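# Four arms sort stickered items into matching-color containers

## Task

Put every item into the container whose color matches the color of the sticker on that item.

## Robot and tools

Robots: four identical i2rt Big YAM arms named arm1, arm2, arm3 and arm4. Each has six revolute joints, a two-finger gripper and a wrist camera (arm1_cam_wrist to arm4_cam_wrist). Four fixed room cameras also watch: cam_room_a1, cam_room_a2, cam_room_b1, cam_room_b2. The hand reaches roughly 1.0 m from the joint1 axis.

Frames: one shared scene frame, origin on the floor, +z up, metres. Each foot (base_link) faces its own +x. Calibrated feet: arm1 at (-0.644, +1.377, +0.914), quat_wxyz (+0.682, +0.007, +0.004, +0.731); arm2 at (-0.655, -0.555, +0.928), (+0.747, +0.002, +0.000, -0.665); arm3 at (+0.651, -1.332, +0.868), (+0.663, -0.004, -0.006, -0.748); arm4 at (+0.648, +0.477, +0.879), (+0.687, +0.001, +0.003, +0.727). The hand point sits between the finger pads, about 1 cm short of the tips; fingers extend along the hand's +z and open and close along its y. The printed hand position may be off, more so at long reach.

Joints (absolute, radians; tolerance for done in brackets): joint1_rad -2.879..2.879 (±0.045), base yaw, positive counter-clockwise seen from above, 0 = along the foot's +x. joint2_rad 0..3.141 (±0.14), shoulder, 0 = upper arm level pointing back, positive raises it then brings it forward. joint3_rad 0..3.019 (±0.09), elbow, 0 = folded, positive opens. joint4_rad -1.692..1.57 (±0.055), hand pitch, positive tips fingers up. joint5_rad -1.57..1.57 (±0.03), sideways swing, positive toward the arm's right. joint6_rad -2.094..2.094 (±0.035), roll, positive clockwise viewed from behind the hand. gripper_m 0..0.093 m (±0.003), absolute fingertip gap.

move: arguments arm1..arm4 (each optional) plus cameras. Each arm's part may hold "joints" (a dict of absolute targets keyed by the names above), "target" (one list of seven numbers [x, y, z, qw, qx, qy, qz]: an absolute hand pose in the scene frame, metres and unit quaternion, in the same layout as the "hand" line), and "speed" (m/s, 0.002 to 0.5, default 0.25; rotation capped at double that value in rad/s; only allowed with target). With target, joints may contain only gripper_m. An arm left out gets nothing new but may still be pressing toward its previous goal. The hand travels in a straight line from its hand_target toward the target; all hand paths in one call finish together, paced by the slowest, lasting 0.5 to 10 s, and a call never exceeds 15 s. Each control step caps the commanded pose within 100 mm and 20 degrees of the measured one, then uses damped IK, favouring position. Expect end errors of a centimetre or more, lag, overshoot of speed near full stretch, and no avoidance of obstacles or other arms. Joint moves run each joint at its own rate, so the hand can swing wide. Unknown keys make the call invalid; out-of-range values get it refused, and a refusal or stop cancels the later move/wait/finished_scene calls of that reply. cameras: list of names or ["all"]; omitted or null means all, [] means none.

Results: per-arm joint_positions, joint velocities (rad/s, gripper m/s; "within noise" when still), joint torques (N m, positive toward larger angle, entries 3 and 4 wrap at ±28), hand and hand_target, joint_status/hand_status. The "move" line gives "done" or the worst status per arm. off_target: stopped short, may still push. time_out: joints keep a nearby goal and keep pushing; on_its_own lists them ("held at" is the goal, not the reading); send the reported positions to relax them. "joint command not followed" / "pose unreachable": a self- and arm-collision check withheld the motion (status not_followed), though a gripper command still runs; the arm may retry until given new targets. Arms in "as last shown" were not commanded and show old values. The "pictures" line orders the images, which may lag the state slightly.

Gripper: when gripping a hard object at full force the reading is up to 0.005 below the object width (some read up to 0.002 above). Closed empty reads 0.000-0.003. Light grip just below the touch reading; full force from about 0.005 below it, deeper for soft, small or round items. Smaller targets crush soft items more. Release by commanding well above the reading.

wait: seconds 0 to 10, plus cameras; returns the full state. zoom_image: camera name and region [x0, y0, x1, y1] pixels from the top-left, at most 504 by 504, only on cameras in the latest images. read_manual: section "licences" only; no motion. finished_scene: scene = the current scene's number; irreversible, and the goal must hold without the robot. After ending the first scene, make no further calls in that reply.

Avoid: knocking items off the work area or onto the floor, dropping items from height, releasing items while moving, slamming into fixed or heavy things, and hard pushes. Robots keep pushing on contact rather than stopping. Never let arms press on each other, including a gripper closing on another arm's fingers; fingers, housings and wrist cameras are not protected by the check. Occasional disturbances may nudge loose objects. Motors heat when carrying loads, stretched out, or pushing at unreachable goals, even between replies: a MOTOR HOT line appears at 85 °C, and at 100 °C the arm goes limp for 30-60 s or more (OVER-TEMPERATURE FAULT; affected keys read limit_stop_at_motor_heat; resend targets afterwards). The scene keeps running while you think, holding your last command. Faster, smoother, lower-effort work is preferred.

Each tool is called by a JSON object that holds its "op" and its "data", one argument or row to a line.

## Session

{"op": "move", "data": {

}}

Scene clock: 0.00 s.
Joint torques (N m): no reading
Motor temperatures (°C): arm1=[21 24 26 23 21 21 21] | arm2=[23 24 25 22 22 20 23] | arm3=[24 24 24 23 24 23 23] | arm4=[22 22 23 22 24 21 24]
Heat: arm1: hottest joint3_rad 26 °C; arm2: hottest joint3_rad 25 °C; arm3: hottest joint1_rad 24 °C; arm4: hottest joint5_rad 24 °C.
Joint velocities: within noise
arm1.joint_positions: joint1_rad=-0.168 joint2_rad=+0.560 joint3_rad=+1.361 joint4_rad=-1.410 joint5_rad=+0.240 joint6_rad=+0.692 gripper_m=+0.09396
arm1.joint_status: not commanded
arm1.hand: x=-0.5739 y=+1.5732 z=+1.4376 quat_wxyz=(-0.303, +0.280, -0.837, -0.359) (m; scene frame)
arm1.hand_target: x=-0.5739 y=+1.5706 z=+1.4504 quat_wxyz=(-0.308, +0.276, -0.832, -0.370) (m; scene frame)
arm1.hand_status: not commanded
arm2.joint_positions: joint1_rad=+0.198 joint2_rad=+0.483 joint3_rad=+1.641 joint4_rad=-1.210 joint5_rad=-0.086 joint6_rad=-0.484 gripper_m=+0.09396
arm2.joint_status: not commanded
arm2.hand: x=-0.6060 y=-0.6654 z=+1.6315 quat_wxyz=(-0.468, -0.246, -0.683, +0.505) (m; scene frame)
arm2.hand_target: x=-0.6080 y=-0.6596 z=+1.6377 quat_wxyz=(-0.472, -0.243, -0.677, +0.510) (m; scene frame)
arm2.hand_status: not commanded
arm3.joint_positions: joint1_rad=+0.130 joint2_rad=+0.645 joint3_rad=+1.695 joint4_rad=-1.138 joint5_rad=+0.075 joint6_rad=+0.392 gripper_m=+0.09396
arm3.joint_status: not commanded
arm3.hand: x=+0.6384 y=-1.5186 z=+1.5920 quat_wxyz=(-0.552, -0.621, -0.389, +0.398) (m; scene frame)
arm3.hand_target: x=+0.6384 y=-1.5137 z=+1.6002 quat_wxyz=(-0.558, -0.615, -0.384, +0.402) (m; scene frame)
arm3.hand_status: not commanded
arm4.joint_positions: joint1_rad=+0.147 joint2_rad=+0.437 joint3_rad=+1.709 joint4_rad=-1.566 joint5_rad=+0.245 joint6_rad=+0.670 gripper_m=+0.09396
arm4.joint_status: not commanded
arm4.hand: x=+0.6821 y=+0.5397 z=+1.5256 quat_wxyz=(-0.292, +0.355, -0.719, -0.522) (m; scene frame)
arm4.hand_target: x=+0.6830 y=+0.5357 z=+1.5308 quat_wxyz=(-0.294, +0.352, -0.714, -0.529) (m; scene frame)
arm4.hand_status: not commanded
pictures: arm1_cam_wrist, arm2_cam_wrist, arm3_cam_wrist, arm4_cam_wrist, cam_room_a1, cam_room_a2, cam_room_b1, cam_room_b2
Images, in order (width x height): arm1_cam_wrist 672x504, arm2_cam_wrist 672x504, arm3_cam_wrist 672x504, arm4_cam_wrist 672x504, cam_room_a1 672x504, cam_room_a2 672x504, cam_room_b1 672x504, cam_room_b2 672x504.

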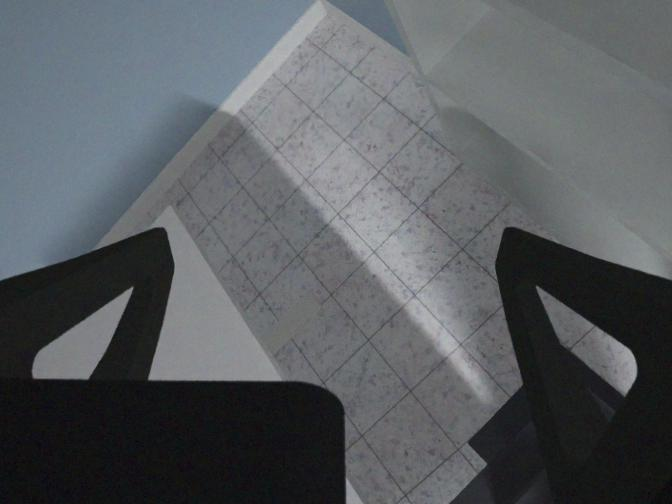

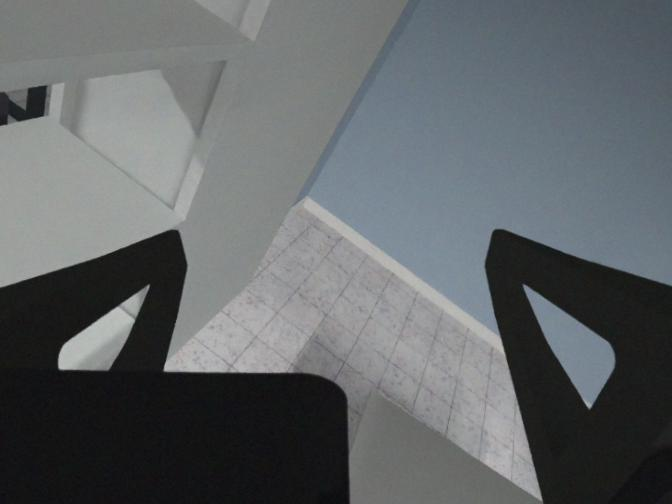

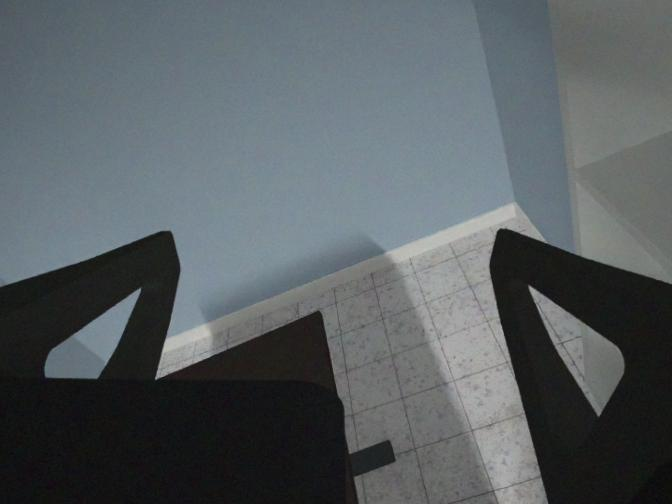

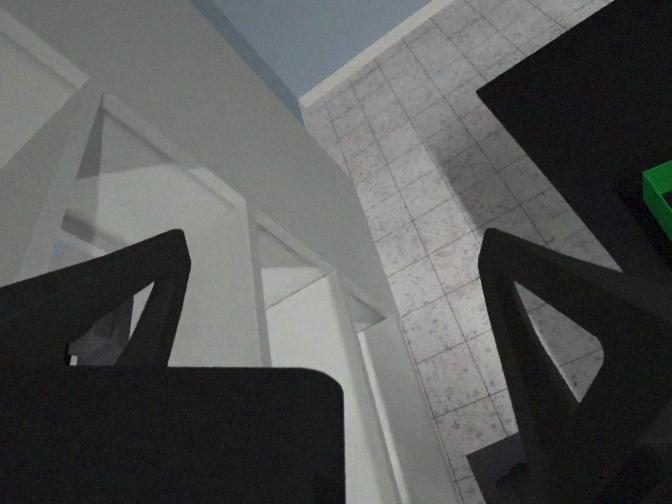

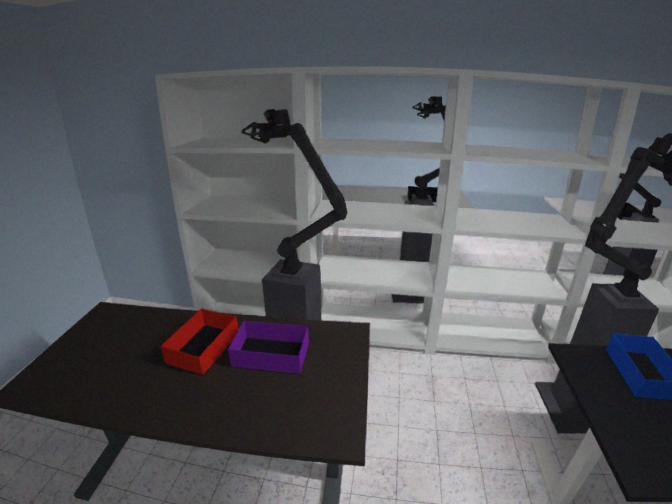

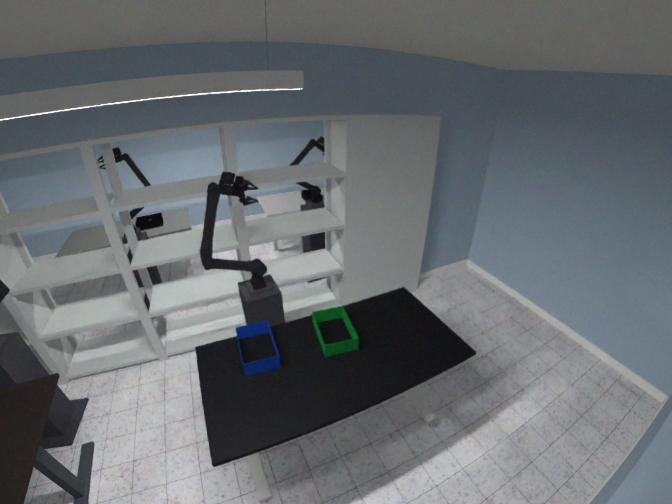

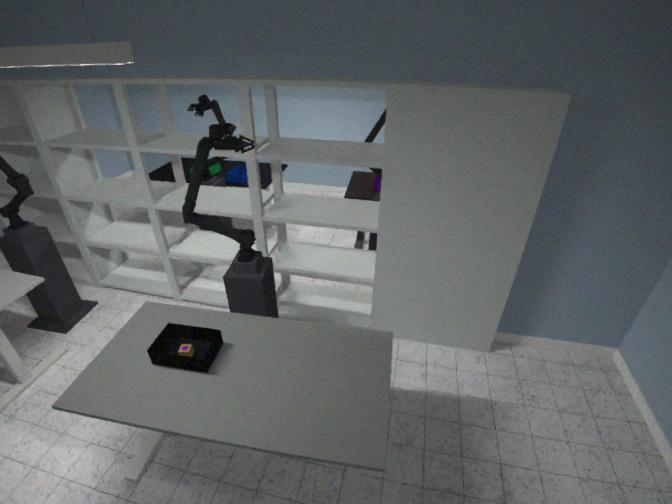

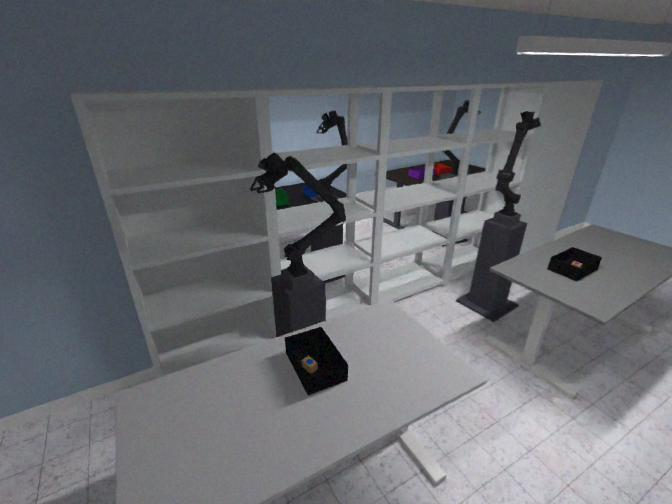

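{"op": "move", "data": {
  "arm1": {"joints": {"joint1_rad": 1.50, "joint2_rad": 1.68, "joint3_rad": 1.944, "joint4_rad": -1.65, "joint5_rad": 0, "joint6_rad": 0}},
  "arm2": {"joints": {"joint1_rad": -1.686, "joint2_rad": 1.68, "joint3_rad": 1.944, "joint4_rad": -1.65, "joint5_rad": 0, "joint6_rad": 0}},
  "arm4": {"joints": {"joint1_rad": -1.627, "joint2_rad": 1.68, "joint3_rad": 1.944, "joint4_rad": -1.65, "joint5_rad": 0, "joint6_rad": 0}},
  "arm3": {"joints": {"joint1_rad": 1.69, "joint2_rad": 1.68, "joint3_rad": 1.944, "joint4_rad": -1.65, "joint5_rad": 0, "joint6_rad": 0}},
  "cameras": ["arm1_cam_wrist", "arm2_cam_wrist", "arm3_cam_wrist", "arm4_cam_wrist"]
}}

Scene clock: 6.93 s.
Joint torques (N m): arm1=[-2.61 -13.39 13.26 0.34 0.11 -0.02] | arm2=[1.44 -18.26 12.18 0.54 -0.1 0.19] | arm3=[0.5 -16.97 10.73 0.05 0.12 -0.11] | arm4=[0.73 -17.9 11 -0.03 0.04 -0.1]
Motor temperatures (°C): arm1=[21 24 27 23 21 21 21] | arm2=[23 24 26 22 22 20 23] | arm3=[24 24 24 23 24 23 23] | arm4=[22 22 23 22 24 21 24]
Heat: arm1: hottest joint3_rad 27 °C; arm2: hottest joint3_rad 26 °C; arm3: hottest joint1_rad 24 °C; arm4: hottest joint5_rad 24 °C.
move: arm1 done; arm2 done; arm3 done; arm4 done
Joint velocities: within noise
arm1.joint_positions: joint1_rad=+1.508 joint2_rad=+1.685 joint3_rad=+1.915 joint4_rad=-1.640 joint5_rad=-0.002 joint6_rad=+0.007 gripper_m=+0.09398
arm1.joint_status: all done
arm1.hand: x=-1.1824 y=+1.3732 z=+1.2634 quat_wxyz=(+0.000, +0.996, +0.000, -0.088) (m; scene frame)
arm1.hand_target: x=-1.1829 y=+1.3778 z=+1.2779 quat_wxyz=(-0.001, +0.995, -0.001, -0.100) (m; scene frame)
arm1.hand_status: not commanded
arm2.joint_positions: joint1_rad=-1.695 joint2_rad=+1.683 joint3_rad=+1.925 joint4_rad=-1.637 joint5_rad=+0.002 joint6_rad=-0.013 gripper_m=+0.09397
arm2.joint_status: all done
arm2.hand: x=-1.2015 y=-0.5517 z=+1.2738 quat_wxyz=(+0.003, -0.996, -0.003, +0.087) (m; scene frame)
arm2.hand_target: x=-1.2007 y=-0.5569 z=+1.2827 quat_wxyz=(+0.002, -0.996, -0.001, +0.092) (m; scene frame)
arm2.hand_status: not commanded
arm3.joint_positions: joint1_rad=+1.699 joint2_rad=+1.672 joint3_rad=+1.921 joint4_rad=-1.643 joint5_rad=-0.002 joint6_rad=+0.005 gripper_m=+0.09397
arm3.joint_status: all done
arm3.hand: x=+1.1920 y=-1.3231 z=+1.2185 quat_wxyz=(-0.089, +0.001, -0.996, +0.005) (m; scene frame)
arm3.hand_target: x=+1.1955 y=-1.3281 z=+1.2236 quat_wxyz=(-0.093, +0.000, -0.996, +0.007) (m; scene frame)
arm3.hand_status: not commanded
arm4.joint_positions: joint1_rad=-1.629 joint2_rad=+1.686 joint3_rad=+1.905 joint4_rad=-1.639 joint5_rad=+0.001 joint6_rad=+0.014 gripper_m=+0.09398
arm4.joint_status: all done
arm4.hand: x=+1.1926 y=+0.4772 z=+1.2130 quat_wxyz=(-0.073, -0.007, -0.997, +0.002) (m; scene frame)
arm4.hand_target: x=+1.1945 y=+0.4783 z=+1.2317 quat_wxyz=(-0.090, +0.000, -0.996, +0.002) (m; scene frame)
arm4.hand_status: not commanded
pictures: arm1_cam_wrist, arm2_cam_wrist, arm3_cam_wrist, arm4_cam_wrist
Images, in order (width x height): arm1_cam_wrist 672x504, arm2_cam_wrist 672x504, arm3_cam_wrist 672x504, arm4_cam_wrist 672x504.

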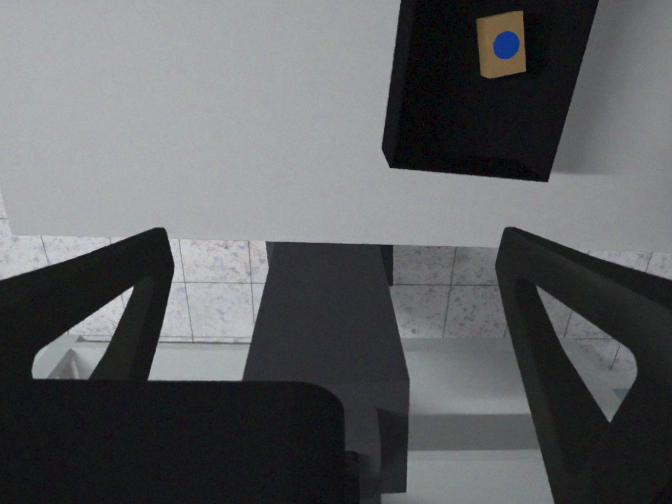

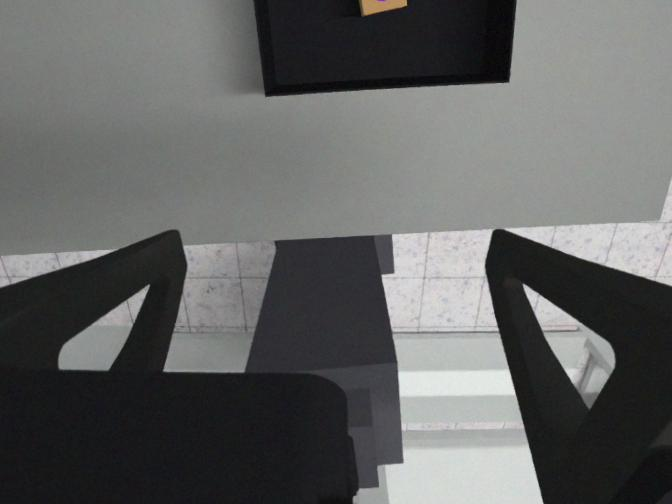

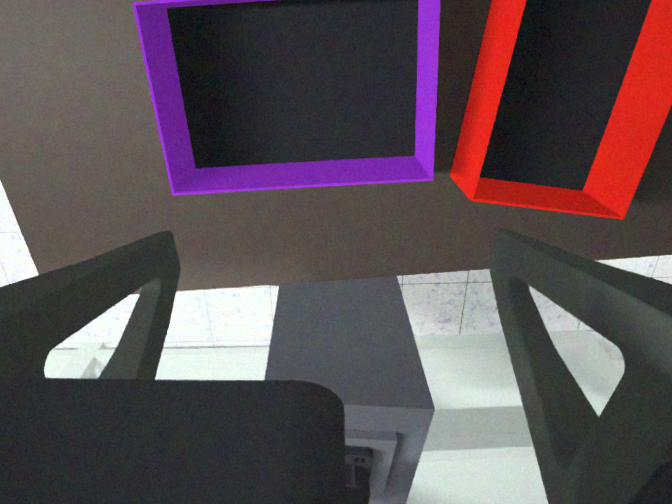

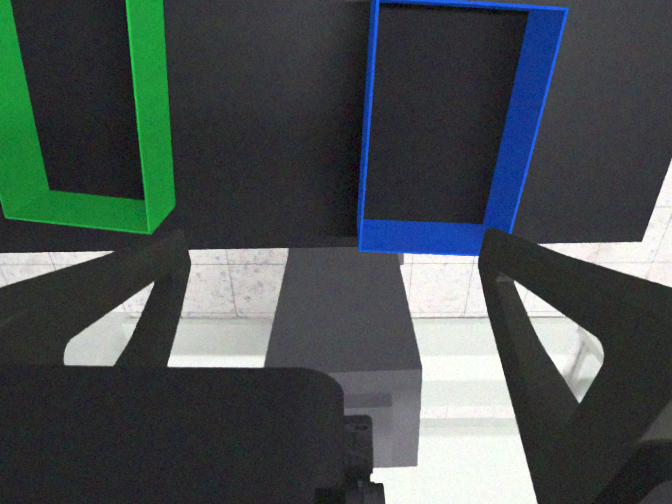

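{"op": "move", "data": {
  "arm1": {"target": [-1.245, 1.573, 0.905, 0, 0.997, 0.0785, 0], "speed": 0.4},
  "arm2": {"target": [-1.305, -0.497, 0.90, 0, 0.9945, 0.1045, 0], "speed": 0.4},
  "arm3": {"joints": {"joint2_rad": 0.5, "joint3_rad": 1.45, "joint4_rad": -1.4}},
  "arm4": {"joints": {"joint2_rad": 0.5, "joint3_rad": 1.45, "joint4_rad": -1.4}},
  "cameras": ["arm1_cam_wrist", "arm2_cam_wrist"]
}}

Scene clock: 26.57 s.
Joint torques (N m): arm1=[-1.44 -20.07 13.3 0.73 -0.03 -0.08] | arm2=[0.15 -24.59 13.05 0.9 0.06 -0.09] | arm3=[0.56 5.54 6.09 2.13 0.11 -0.11] | arm4=[1.08 5.95 6.13 1.74 0.07 -0.08]
Motor temperatures (°C): arm1=[21 25 29 23 21 21 21] | arm2=[23 25 29 22 22 20 23] | arm3=[24 25 25 23 24 23 23] | arm4=[22 23 26 22 24 21 24]
Heat: arm1: hottest joint3_rad 29 °C; arm2: hottest joint3_rad 29 °C; arm3: hottest joint2_rad 25 °C; arm4: hottest joint3_rad 26 °C.
move: arm1 off_target; arm2 off_target; arm3 done; arm4 done
Joint velocities: within noise
arm1.joint_positions: joint1_rad=+1.184 joint2_rad=+2.201 joint3_rad=+1.659 joint4_rad=-1.127 joint5_rad=+0.003 joint6_rad=-0.461 gripper_m=+0.09398
arm1.joint_status: not commanded
arm1.hand: x=-1.2165 y=+1.5671 z=+0.8761 quat_wxyz=(+0.015, +0.997, +0.071, +0.038) (m; scene frame)
arm1.hand_target: x=-1.2433 y=+1.5724 z=+0.9060 quat_wxyz=(+0.000, +0.997, +0.078, +0.000) (m; scene frame)
arm1.hand_status: off_target (0.041 m and 4.8 deg from the pose sent, 0.415 m and 13.5 deg at the start)
arm2.joint_positions: joint1_rad=-1.770 joint2_rad=+2.233 joint3_rad=+1.730 joint4_rad=-1.126 joint5_rad=-0.005 joint6_rad=-0.283 gripper_m=+0.09397
arm2.joint_status: not commanded
arm2.hand: x=-1.2814 y=-0.5037 z=+0.8828 quat_wxyz=(-0.006, -0.995, -0.100, -0.029) (m; scene frame)
arm2.hand_target: x=-1.3038 y=-0.4971 z=+0.9007 quat_wxyz=(+0.000, -0.995, -0.104, +0.000) (m; scene frame)
arm2.hand_status: off_target (0.030 m and 3.5 deg from the pose sent, 0.392 m and 15.3 deg at the start)
arm3.joint_positions: joint1_rad=+1.699 joint2_rad=+0.493 joint3_rad=+1.455 joint4_rad=-1.409 joint5_rad=-0.002 joint6_rad=+0.005 gripper_m=+0.09397
arm3.joint_status: all done
arm3.hand: x=+0.8130 y=-1.3227 z=+1.4433 quat_wxyz=(-0.533, +0.005, -0.846, +0.002) (m; scene frame)
arm3.hand_target: x=+0.8179 y=-1.3244 z=+1.4420 quat_wxyz=(-0.532, +0.003, -0.847, +0.006) (m; scene frame)
arm3.hand_status: not commanded
arm4.joint_positions: joint1_rad=-1.629 joint2_rad=+0.489 joint3_rad=+1.451 joint4_rad=-1.410 joint5_rad=+0.001 joint6_rad=+0.014 gripper_m=+0.09398
arm4.joint_status: all done
arm4.hand: x=+0.8123 y=+0.4785 z=+1.4524 quat_wxyz=(-0.530, -0.006, -0.848, -0.002) (m; scene frame)
arm4.hand_target: x=+0.8181 y=+0.4789 z=+1.4529 quat_wxyz=(-0.530, +0.001, -0.848, +0.001) (m; scene frame)
arm4.hand_status: not commanded
pictures: arm1_cam_wrist, arm2_cam_wrist
Images, in order (width x height): arm1_cam_wrist 672x504, arm2_cam_wrist 672x504.

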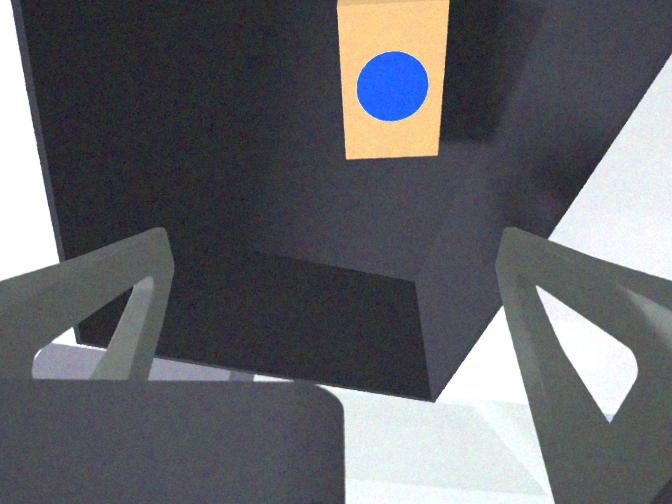

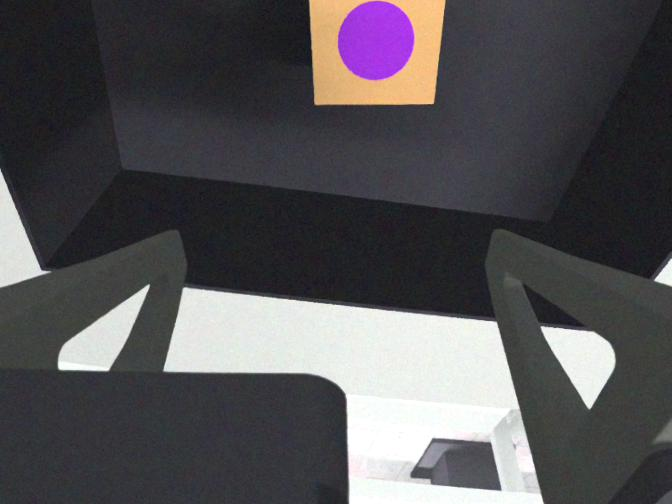

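{"op": "move", "data": {
  "arm1": {"target": [-1.242, 1.592, 0.845, 0, 0.997, 0.0785, -0.02]},
  "arm2": {"target": [-1.322, -0.49, 0.84, 0, 0.9945, 0.1045, -0.02]},
  "cameras": ["arm1_cam_wrist", "arm2_cam_wrist"]
}}

Scene clock: 43.07 s.
Joint torques (N m): arm1=[-2.32 -18.08 8.9 1.03 -0.08 -0.08] | arm2=[-0.09 -23 12.97 1.2 -0.21 -0.08] | arm3=[0.73 5.36 6.12 2.14 0.1 -0.11] | arm4=[1.08 5.48 6.09 1.85 0.08 -0.09]
Motor temperatures (°C): arm1=[21 26 32 23 21 21 21] | arm2=[23 27 31 22 22 20 23] | arm3=[24 24 26 23 24 23 23] | arm4=[22 23 26 22 24 21 24]
Heat: arm1: hottest joint3_rad 32 °C; arm2: hottest joint3_rad 31 °C; arm3: hottest joint3_rad 26 °C; arm4: hottest joint3_rad 26 °C.
move: arm1 done; arm2 off_target
Joint velocities: within noise
arm1.joint_positions: joint1_rad=+1.160 joint2_rad=+2.240 joint3_rad=+1.655 joint4_rad=-0.970 joint5_rad=-0.012 joint6_rad=-0.496 gripper_m=+0.09398
arm1.joint_status: not commanded
arm1.hand: x=-1.2409 y=+1.5883 z=+0.8505 quat_wxyz=(+0.000, +0.997, +0.077, -0.017) (m; scene frame)
arm1.hand_target: x=-1.2418 y=+1.5919 z=+0.8450 quat_wxyz=(+0.000, +0.997, +0.078, -0.020) (m; scene frame)
arm1.hand_status: done (0.007 m and 0.4 deg from the pose sent, 0.047 m and 6.9 deg at the start)
arm2.joint_positions: joint1_rad=-1.778 joint2_rad=+2.310 joint3_rad=+1.739 joint4_rad=-1.000 joint5_rad=-0.008 joint6_rad=-0.293 gripper_m=+0.09397
arm2.joint_status: not commanded
arm2.hand: x=-1.3006 y=-0.4972 z=+0.8371 quat_wxyz=(-0.002, -0.995, -0.101, -0.001) (m; scene frame)
arm2.hand_target: x=-1.3210 y=-0.4899 z=+0.8408 quat_wxyz=(+0.000, -0.994, -0.104, +0.020) (m; scene frame)
arm2.hand_status: off_target (0.023 m and 2.4 deg from the pose sent, 0.061 m and 5.7 deg at the start)
arm3, arm4: as last shown
pictures: arm1_cam_wrist, arm2_cam_wrist
Images, in order (width x height): arm1_cam_wrist 672x504, arm2_cam_wrist 672x504.

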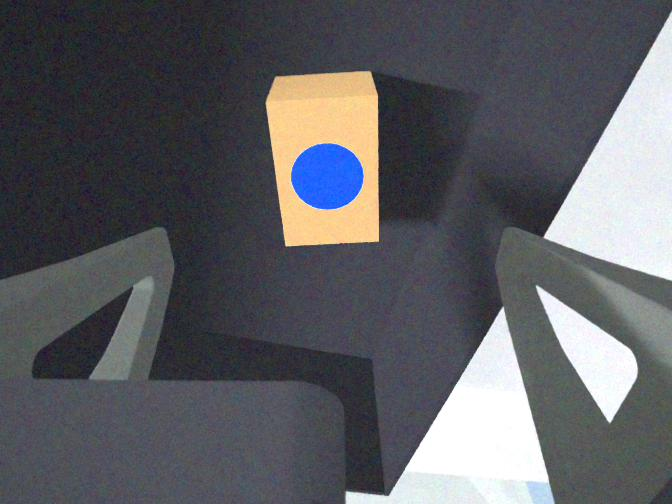

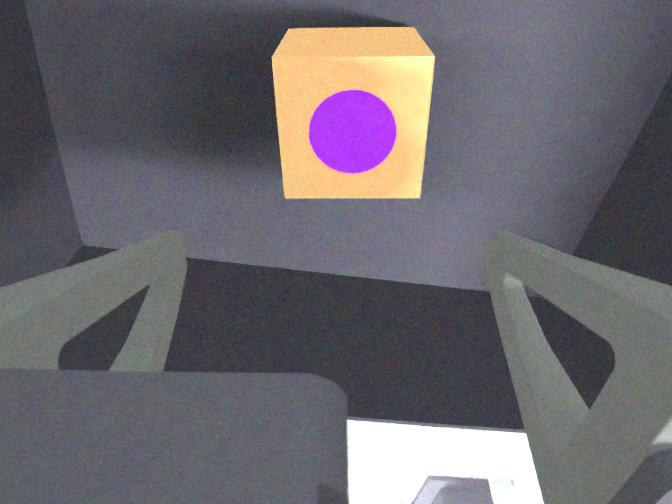

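{"op": "move", "data": {
  "arm1": {"target": [-1.230, 1.590, 0.755, 0, 0.997, 0.0785, -0.01]},
  "arm2": {"target": [-1.324, -0.487, 0.76, 0, 0.9945, 0.1045, -0.015]},
  "cameras": ["arm1_cam_wrist", "arm2_cam_wrist"]
}}

Scene clock: 52.40 s.
Joint torques (N m): arm1=[-2.08 -20.07 8.28 0.81 0.04 -0.06] | arm2=[-0.09 -24.53 11.85 1.09 -0.14 -0.09] | arm3=[0.67 5.3 6.13 2.17 0.11 -0.12] | arm4=[0.85 5.71 6.19 1.74 0.04 -0.07]
Motor temperatures (°C): arm1=[21 26 31 23 21 21 21] | arm2=[23 27 31 22 22 20 23] | arm3=[24 24 26 23 24 23 23] | arm4=[22 23 26 22 24 21 24]
Heat: arm1: hottest joint3_rad 31 °C; arm2: hottest joint3_rad 31 °C; arm3: hottest joint3_rad 26 °C; arm4: hottest joint3_rad 26 °C.
move: arm1 off_target; arm2 off_target
Joint velocities: within noise
arm1.joint_positions: joint1_rad=+1.159 joint2_rad=+2.392 joint3_rad=+1.613 joint4_rad=-0.822 joint5_rad=-0.006 joint6_rad=-0.498 gripper_m=+0.09398
arm1.joint_status: not commanded
arm1.hand: x=-1.2208 y=+1.5821 z=+0.7461 quat_wxyz=(+0.007, +0.997, +0.078, +0.005) (m; scene frame)
arm1.hand_target: x=-1.2298 y=+1.5899 z=+0.7552 quat_wxyz=(+0.000, +0.997, +0.078, -0.010) (m; scene frame)
arm1.hand_status: off_target (0.015 m and 1.9 deg from the pose sent, 0.096 m and 0.9 deg at the start)
arm2.joint_positions: joint1_rad=-1.781 joint2_rad=+2.458 joint3_rad=+1.773 joint4_rad=-0.899 joint5_rad=-0.008 joint6_rad=-0.297 gripper_m=+0.09397
arm2.joint_status: not commanded
arm2.hand: x=-1.3027 y=-0.4952 z=+0.7542 quat_wxyz=(-0.004, -0.995, -0.102, -0.007) (m; scene frame)
arm2.hand_target: x=-1.3232 y=-0.4871 z=+0.7609 quat_wxyz=(+0.000, -0.994, -0.104, +0.015) (m; scene frame)
arm2.hand_status: off_target (0.024 m and 2.6 deg from the pose sent, 0.081 m and 1.9 deg at the start)
arm3, arm4: as last shown
pictures: arm1_cam_wrist, arm2_cam_wrist
Images, in order (width x height): arm1_cam_wrist 672x504, arm2_cam_wrist 672x504.

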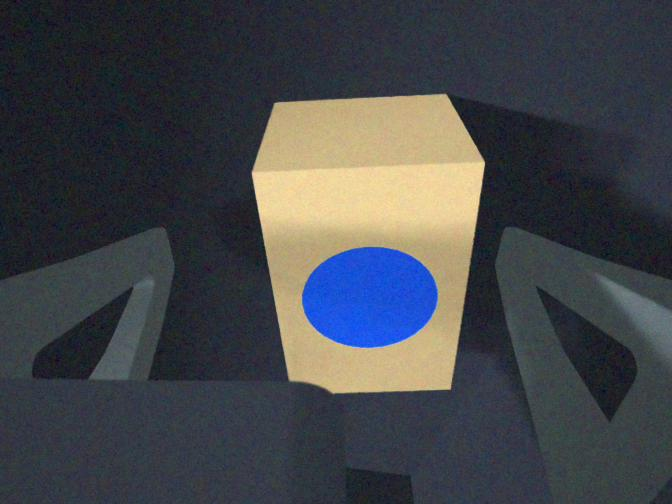

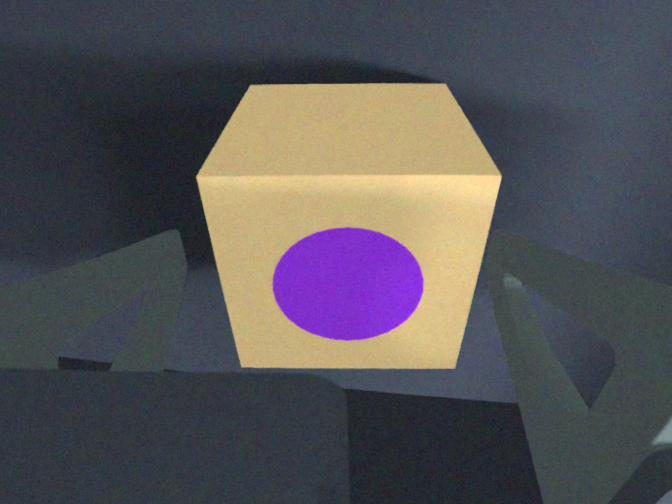

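{"op": "move", "data": {
  "arm1": {"joints": {"gripper_m": 0.03}},
  "arm2": {"joints": {"gripper_m": 0.04}},
  "cameras": ["arm1_cam_wrist", "arm2_cam_wrist"]
}}

Scene clock: 57.50 s.
Joint torques (N m): arm1=[-2.55 -20.01 8.47 0.79 0.02 -0.02] | arm2=[0.03 -24.35 11.79 1.09 -0.12 -0.06] | arm3=[0.67 5.36 6.15 2.15 0.11 -0.11] | arm4=[1.08 5.6 6.05 1.8 0.08 -0.09]
Motor temperatures (°C): arm1=[21 26 31 23 21 21 21] | arm2=[23 27 31 22 22 20 23] | arm3=[24 24 26 23 24 23 23] | arm4=[22 23 26 22 24 21 24]
Heat: arm1: hottest joint3_rad 31 °C; arm2: hottest joint3_rad 31 °C; arm3: hottest joint3_rad 26 °C; arm4: hottest joint3_rad 26 °C.
move: arm1 off_target; arm2 off_target
Joint velocities: within noise
arm1.joint_positions: joint1_rad=+1.159 joint2_rad=+2.392 joint3_rad=+1.613 joint4_rad=-0.821 joint5_rad=-0.006 joint6_rad=-0.499 gripper_m=+0.04388
arm1.joint_status: gripper_m off_target (ended at +0.04390, target +0.03000)
arm1.hand: x=-1.2209 y=+1.5822 z=+0.7461 quat_wxyz=(+0.007, +0.997, +0.078, +0.005) (m; scene frame)
arm1.hand_target: x=-1.2298 y=+1.5899 z=+0.7552 quat_wxyz=(+0.000, +0.997, +0.079, -0.010) (m; scene frame)
arm1.hand_status: not commanded
arm2.joint_positions: joint1_rad=-1.781 joint2_rad=+2.458 joint3_rad=+1.773 joint4_rad=-0.899 joint5_rad=-0.008 joint6_rad=-0.299 gripper_m=+0.05312
arm2.joint_status: gripper_m off_target (ended at +0.05315, target +0.04000)
arm2.hand: x=-1.3030 y=-0.4949 z=+0.7544 quat_wxyz=(-0.003, -0.995, -0.102, -0.007) (m; scene frame)
arm2.hand_target: x=-1.3231 y=-0.4869 z=+0.7608 quat_wxyz=(+0.000, -0.994, -0.104, +0.015) (m; scene frame)
arm2.hand_status: not commanded
arm3, arm4: as last shown
pictures: arm1_cam_wrist, arm2_cam_wrist
Images, in order (width x height): arm1_cam_wrist 672x504, arm2_cam_wrist 672x504.

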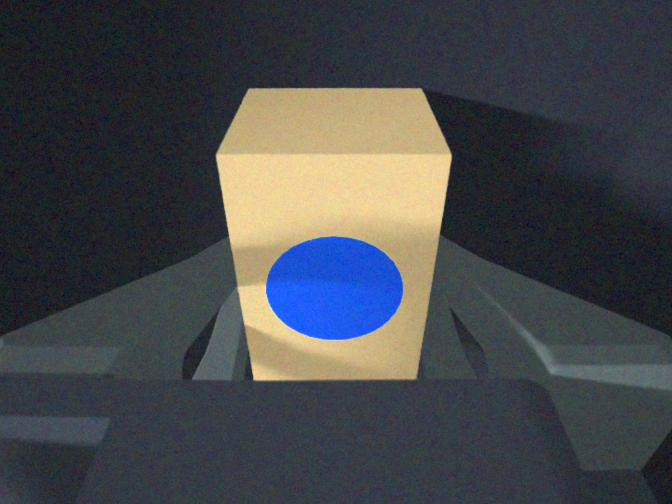

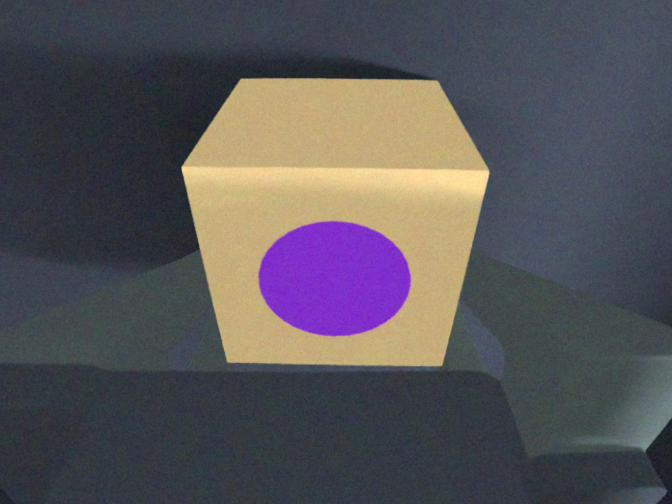

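{"op": "move", "data": {
  "arm1": {"target": [-1.20, 1.555, 1.06, 0, 0.997, 0.0785, 0], "speed": 0.4},
  "arm2": {"target": [-1.28, -0.50, 1.06, 0, 0.9945, 0.1045, 0], "speed": 0.4},
  "arm3": {"joints": {"joint1_rad": -1.988}},
  "arm4": {"joints": {"joint1_rad": 0.906}},
  "cameras": ["arm1_cam_wrist", "arm2_cam_wrist"]
}}

{"op": "move", "data": {
  "arm1": {"joints": {"joint2_rad": 0.9, "joint3_rad": 1.25, "joint4_rad": -1.66, "joint5_rad": 0, "joint6_rad": 0}},
  "arm2": {"joints": {"joint2_rad": 0.9, "joint3_rad": 1.25, "joint4_rad": -1.66, "joint5_rad": 0, "joint6_rad": 0}},
  "cameras": ["arm3_cam_wrist", "arm4_cam_wrist"]
}}

Scene clock: 76.87 s.
Joint torques (N m): arm1=[-0.67 -15.62 14.11 -0.12 0.03 0.08] | arm2=[1.03 -22.01 14.11 0.12 0.11 0.07] | arm3=[0.38 5.25 6.22 2.14 0.02 -0.1] | arm4=[1.08 5.77 6.02 1.8 0.08 -0.05]
Motor temperatures (°C): arm1=[21 27 31 23 21 21 22] | arm2=[23 28 33 22 22 20 24] | arm3=[24 24 26 23 24 23 23] | arm4=[22 23 26 22 24 21 24]
Heat: arm1: hottest joint3_rad 31 °C; arm2: hottest joint3_rad 33 °C; arm3: hottest joint3_rad 26 °C; arm4: hottest joint3_rad 26 °C.
move: arm1 off_target; arm2 off_target; arm3 done; arm4 done
Joint velocities: within noise
arm1.joint_positions: joint1_rad=+1.188 joint2_rad=+1.919 joint3_rad=+1.669 joint4_rad=-1.369 joint5_rad=+0.000 joint6_rad=-0.473 gripper_m=+0.04388
arm1.joint_status: not commanded
arm1.hand: x=-1.1866 y=+1.5544 z=+1.0440 quat_wxyz=(+0.007, +0.997, +0.079, +0.015) (m; scene frame)
arm1.hand_target: x=-1.1993 y=+1.5548 z=+1.0601 quat_wxyz=(+0.000, +0.997, +0.078, +0.000) (m; scene frame)
arm1.hand_status: off_target (0.021 m and 1.9 deg from the pose sent, 0.316 m and 0.9 deg at the start)
arm2.joint_positions: joint1_rad=-1.781 joint2_rad=+2.017 joint3_rad=+1.819 joint4_rad=-1.397 joint5_rad=-0.007 joint6_rad=-0.299 gripper_m=+0.05312
arm2.joint_status: not commanded
arm2.hand: x=-1.2676 y=-0.4992 z=+1.0469 quat_wxyz=(-0.004, -0.995, -0.102, -0.012) (m; scene frame)
arm2.hand_target: x=-1.2793 y=-0.5001 z=+1.0600 quat_wxyz=(+0.000, -0.995, -0.104, +0.000) (m; scene frame)
arm2.hand_status: off_target (0.018 m and 1.5 deg from the pose sent, 0.307 m and 0.9 deg at the start)
arm3.joint_positions: joint1_rad=-1.977 joint2_rad=+0.493 joint3_rad=+1.455 joint4_rad=-1.409 joint5_rad=+0.000 joint6_rad=+0.005 gripper_m=+0.09402
arm3.joint_status: all done
arm3.hand: x=+0.5099 y=-1.2415 z=+1.4418 quat_wxyz=(+0.132, -0.818, +0.226, +0.513) (m; scene frame)
arm3.hand_target: x=+0.5066 y=-1.2375 z=+1.4405 quat_wxyz=(+0.136, -0.818, +0.228, +0.510) (m; scene frame)
arm3.hand_status: not commanded
arm4.joint_positions: joint1_rad=+0.902 joint2_rad=+0.489 joint3_rad=+1.451 joint4_rad=-1.410 joint5_rad=+0.000 joint6_rad=+0.013 gripper_m=+0.09401
arm4.joint_status: all done
arm4.hand: x=+0.5185 y=+0.5725 z=+1.4535 quat_wxyz=(-0.155, +0.805, -0.261, -0.510) (m; scene frame)
arm4.hand_target: x=+0.5134 y=+0.5754 z=+1.4540 quat_wxyz=(-0.157, +0.807, -0.255, -0.509) (m; scene frame)
arm4.hand_status: not commanded
pictures: arm1_cam_wrist, arm2_cam_wrist
Images, in order (width x height): arm1_cam_wrist 672x504, arm2_cam_wrist 672x504.

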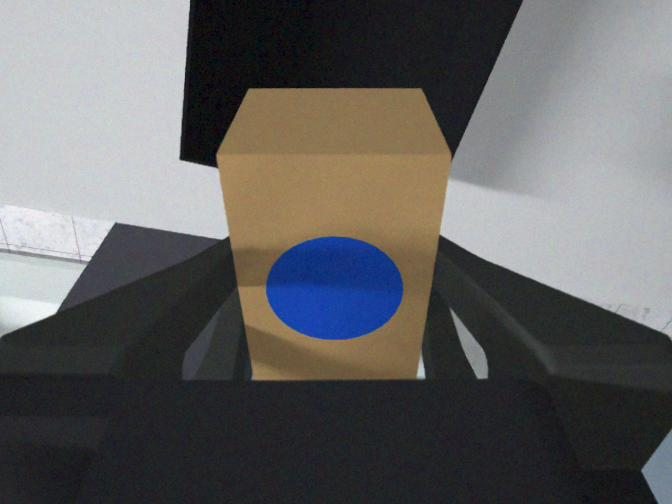

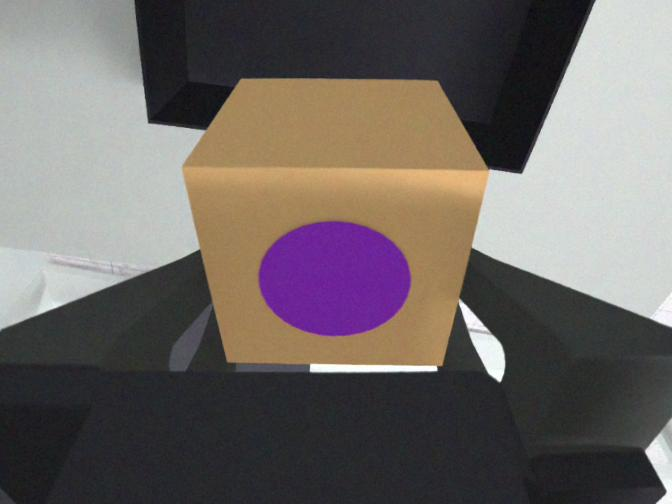

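Scene clock: 78.60 s.
Joint torques (N m): arm1=[-0.67 0.09 10.56 0.73 -0.05 0.12] | arm2=[1.03 -3.84 9.59 0.95 0.14 0.21] | arm3=[0.44 5.13 6.23 2.11 0.01 -0.11] | arm4=[0.85 5.36 6.05 1.8 0.08 -0.11]
Motor temperatures (°C): arm1=[21 27 31 23 21 21 22] | arm2=[23 28 32 22 22 20 24] | arm3=[24 24 26 23 24 23 23] | arm4=[22 23 26 22 24 21 24]
Heat: arm1: hottest joint3_rad 31 °C; arm2: hottest joint3_rad 32 °C; arm3: hottest joint3_rad 26 °C; arm4: hottest joint3_rad 26 °C.
move: arm1 done; arm2 done
Joint velocities: within noise
arm1.joint_positions: joint1_rad=+1.188 joint2_rad=+0.894 joint3_rad=+1.247 joint4_rad=-1.653 joint5_rad=+0.000 joint6_rad=-0.009 gripper_m=+0.04388
arm1.joint_status: all done
arm1.hand: x=-0.8874 y=+1.4578 z=+1.2797 quat_wxyz=(-0.022, +0.978, -0.151, -0.141) (m; scene frame)
arm1.hand_target: x=-0.8880 y=+1.4562 z=+1.2788 quat_wxyz=(-0.020, +0.979, -0.152, -0.136) (m; scene frame)
arm1.hand_status: not commanded
arm2.joint_positions: joint1_rad=-1.781 joint2_rad=+0.892 joint3_rad=+1.260 joint4_rad=-1.651 joint5_rad=-0.003 joint6_rad=-0.015 gripper_m=+0.05312
arm2.joint_status: all done
arm2.hand: x=-0.9182 y=-0.5320 z=+1.2952 quat_wxyz=(+0.008, -0.989, +0.038, +0.142) (m; scene frame)
arm2.hand_target: x=-0.9170 y=-0.5326 z=+1.2885 quat_wxyz=(+0.008, -0.991, +0.044, +0.129) (m; scene frame)
arm2.hand_status: not commanded
arm3, arm4: as last shown
pictures: arm3_cam_wrist, arm4_cam_wrist
Images, in order (width x height): arm3_cam_wrist 672x504, arm4_cam_wrist 672x504.

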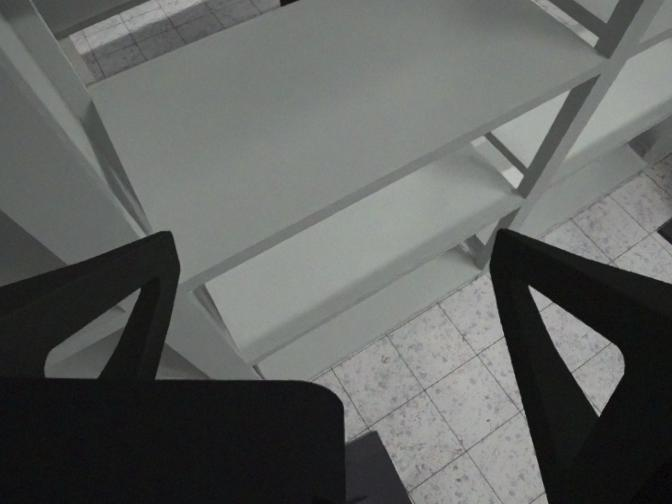

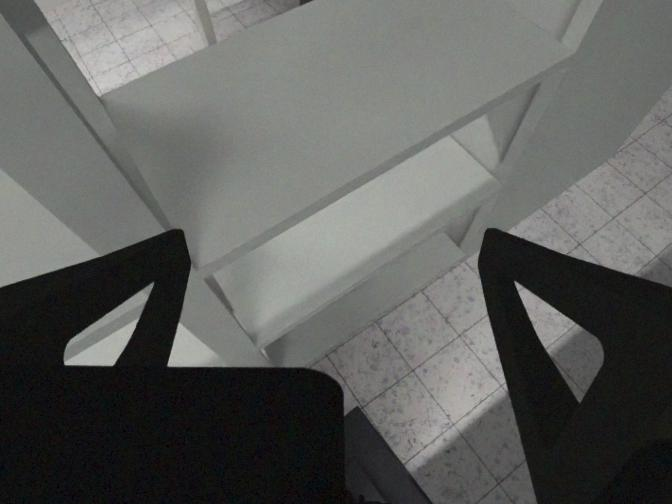

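{"op": "move", "data": {
  "arm1": {"joints": {"joint1_rad": -2.249}},
  "arm2": {"joints": {"joint1_rad": 0.919}},
  "cameras": ["arm1_cam_wrist", "arm2_cam_wrist"]
}}

Scene clock: 85.37 s.
Joint torques (N m): arm1=[-2.02 -1.85 10.56 0.69 -0.04 0.1] | arm2=[1.03 -4.6 9.61 0.95 0.07 0.18] | arm3=[0.44 5.13 6.22 2.15 0.01 -0.11] | arm4=[0.91 5.89 6.04 1.84 0.06 -0.09]
Motor temperatures (°C): arm1=[21 27 31 23 21 21 22] | arm2=[23 27 32 22 22 20 24] | arm3=[24 24 26 23 24 23 23] | arm4=[22 22 26 22 24 21 24]
Heat: arm1: hottest joint3_rad 31 °C; arm2: hottest joint3_rad 32 °C; arm3: hottest joint3_rad 26 °C; arm4: hottest joint3_rad 26 °C.
move: arm1 done; arm2 done
Joint velocities: within noise
arm1.joint_positions: joint1_rad=-2.244 joint2_rad=+0.909 joint3_rad=+1.247 joint4_rad=-1.653 joint5_rad=+0.002 joint6_rad=-0.006 gripper_m=+0.04392
arm1.joint_status: all done
arm1.hand: x=-0.4197 y=+1.2248 z=+1.2680 quat_wxyz=(-0.114, -0.292, -0.949, +0.040) (m; scene frame)
arm1.hand_target: x=-0.4232 y=+1.2258 z=+1.2709 quat_wxyz=(-0.116, -0.297, -0.947, +0.040) (m; scene frame)
arm1.hand_status: not commanded
arm2.joint_positions: joint1_rad=+0.916 joint2_rad=+0.901 joint3_rad=+1.260 joint4_rad=-1.651 joint5_rad=-0.002 joint6_rad=-0.012 gripper_m=+0.05313
arm2.joint_status: all done
arm2.hand: x=-0.4276 y=-0.6929 z=+1.2933 quat_wxyz=(-0.134, -0.258, -0.956, +0.035) (m; scene frame)
arm2.hand_target: x=-0.4303 y=-0.6906 z=+1.2889 quat_wxyz=(-0.126, -0.262, -0.956, +0.033) (m; scene frame)
arm2.hand_status: not commanded
arm3, arm4: as last shown
pictures: arm1_cam_wrist, arm2_cam_wrist
Images, in order (width x height): arm1_cam_wrist 672x504, arm2_cam_wrist 672x504.

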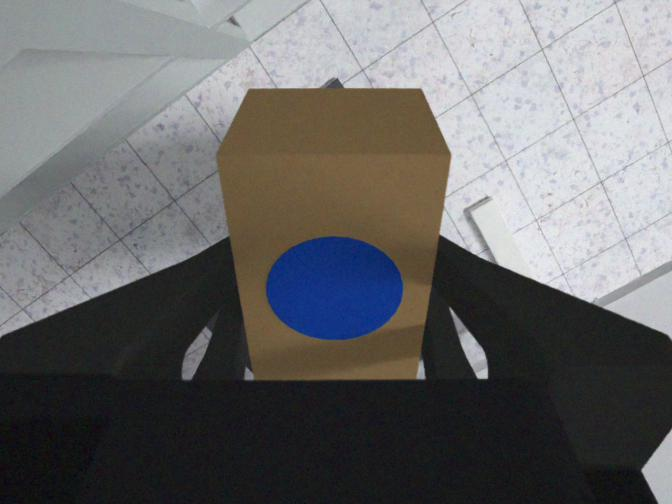

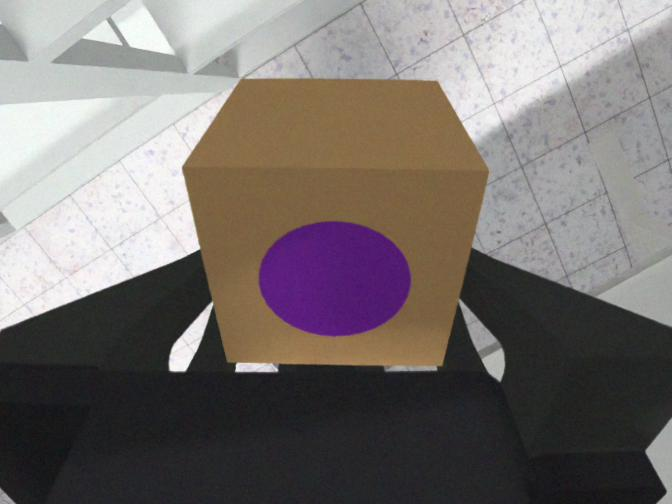

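{"op": "move", "data": {
  "arm1": {"target": [-0.078, 0.983, 1.105, 0, -0.300, -0.954, 0]},
  "arm2": {"target": [-0.078, -0.898, 1.105, 0, -0.265, -0.964, 0]},
  "cameras": ["arm1_cam_wrist", "arm2_cam_wrist", "arm3_cam_wrist", "arm4_cam_wrist", "cam_room_b1", "cam_room_b2"]
}}

Scene clock: 96.27 s.
Joint torques (N m): arm1=[9.23 -6.18 16.69 0.72 0.01 -0.07] | arm2=[11.22 -7.88 16.53 0.94 0.11 -0.07] | arm3=[0.5 5.13 6.22 2.09 0.01 -0.11] | arm4=[1.14 5.54 6.02 1.81 0.1 -0.08]
Motor temperatures (°C): arm1=[21 26 31 23 21 21 22] | arm2=[23 27 31 22 22 20 24] | arm3=[24 24 26 23 24 23 23] | arm4=[22 22 26 22 24 21 24]
Heat: arm1: hottest joint3_rad 31 °C; arm2: hottest joint3_rad 31 °C; arm3: hottest joint3_rad 26 °C; arm4: hottest joint3_rad 26 °C.
move: arm1 off_target; arm2 off_target
Joint velocities: within noise
arm1.joint_positions: joint1_rad=-2.512 joint2_rad=+1.838 joint3_rad=+1.988 joint4_rad=-1.655 joint5_rad=-0.006 joint6_rad=-0.121 gripper_m=+0.04391
arm1.joint_status: not commanded
arm1.hand: x=-0.2650 y=+0.9318 z=+1.1946 quat_wxyz=(-0.023, -0.366, -0.930, +0.015) (m; scene frame)
arm1.hand_target: x=-0.1878 y=+0.9653 z=+1.1528 quat_wxyz=(-0.002, -0.300, -0.954, +0.002) (m; scene frame)
arm1.hand_status: off_target (0.214 m and 8.7 deg from the pose sent, 0.449 m and 13.9 deg at the start; pose on its path clipped on 42 of 86 steps)
arm2.joint_positions: joint1_rad=+0.683 joint2_rad=+1.791 joint3_rad=+1.879 joint4_rad=-1.592 joint5_rad=+0.003 joint6_rad=-0.090 gripper_m=+0.05312
arm2.joint_status: not commanded
arm2.hand: x=-0.2488 y=-0.9523 z=+1.1992 quat_wxyz=(-0.030, -0.334, -0.942, +0.013) (m; scene frame)
arm2.hand_target: x=-0.1760 y=-0.9164 z=+1.1527 quat_wxyz=(-0.003, -0.265, -0.964, +0.002) (m; scene frame)
arm2.hand_status: off_target (0.202 m and 9.1 deg from the pose sent, 0.447 m and 15.9 deg at the start; pose on its path clipped on 40 of 86 steps)
arm3, arm4: as last shown
pictures: arm1_cam_wrist, arm2_cam_wrist, arm3_cam_wrist, arm4_cam_wrist, cam_room_b1, cam_room_b2
Images, in order (width x height): arm1_cam_wrist 672x504, arm2_cam_wrist 672x504, arm3_cam_wrist 672x504, arm4_cam_wrist 672x504, cam_room_b1 672x504, cam_room_b2 672x504.

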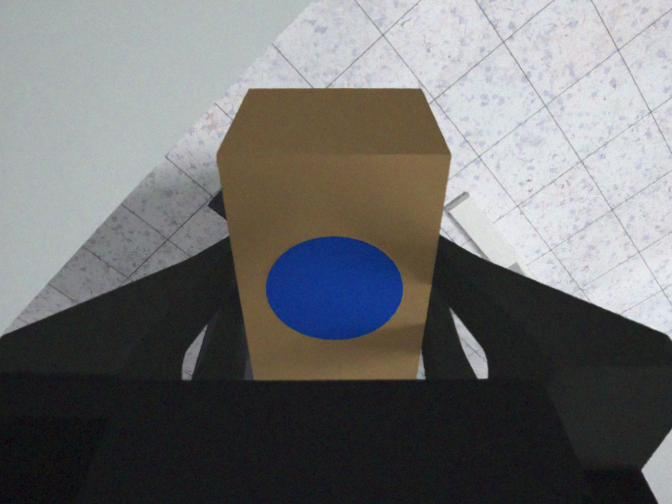

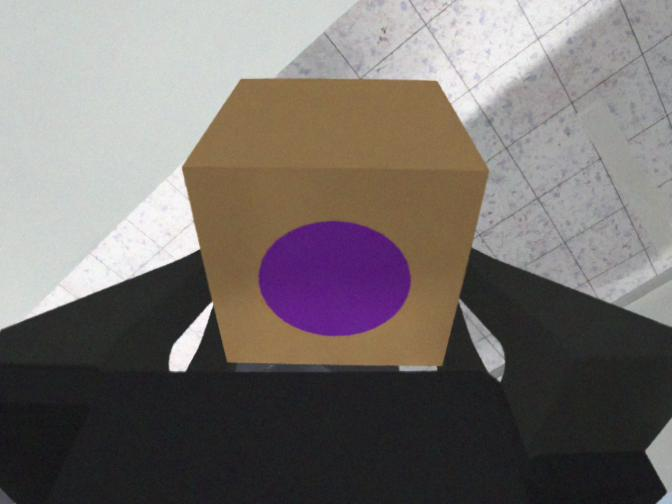

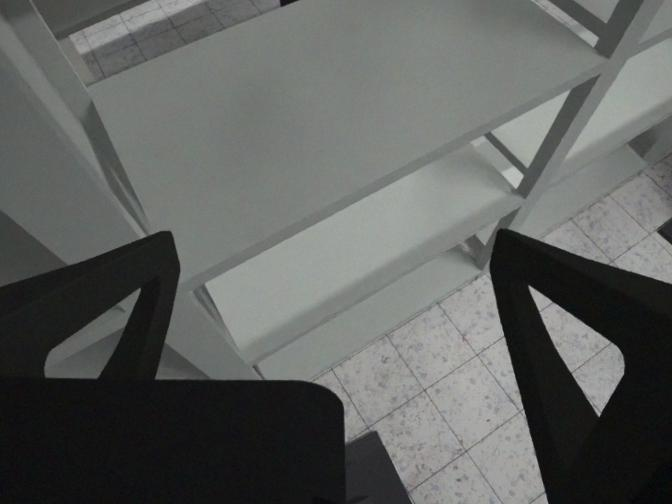

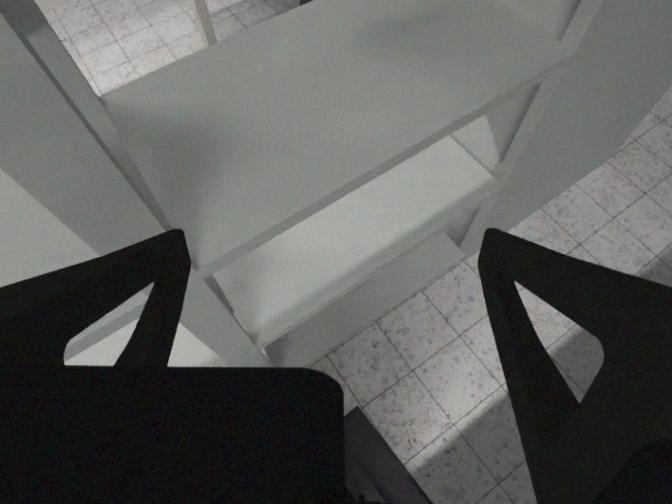

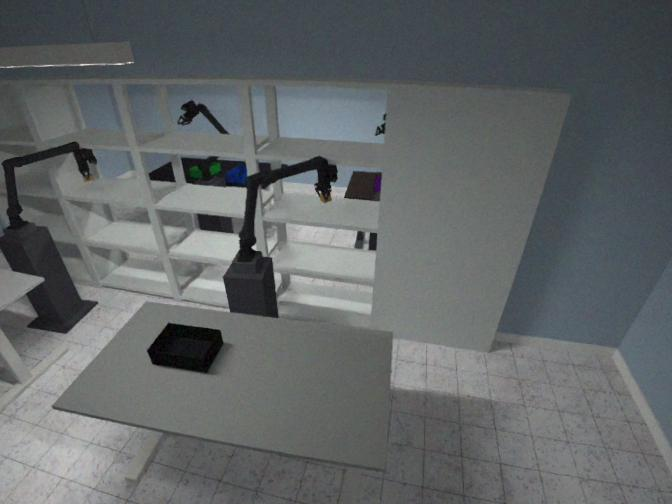

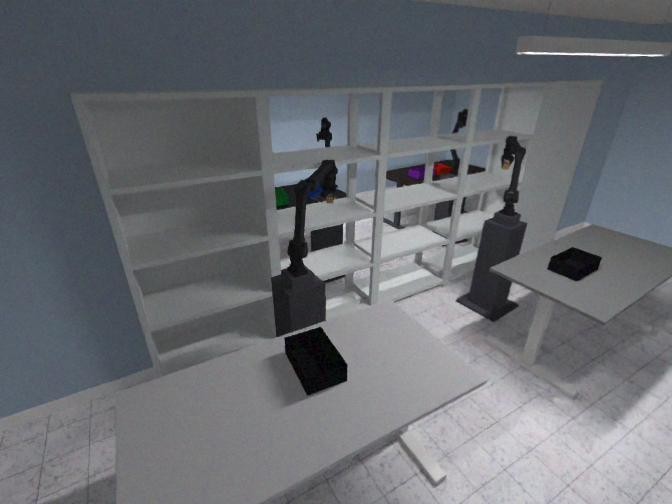

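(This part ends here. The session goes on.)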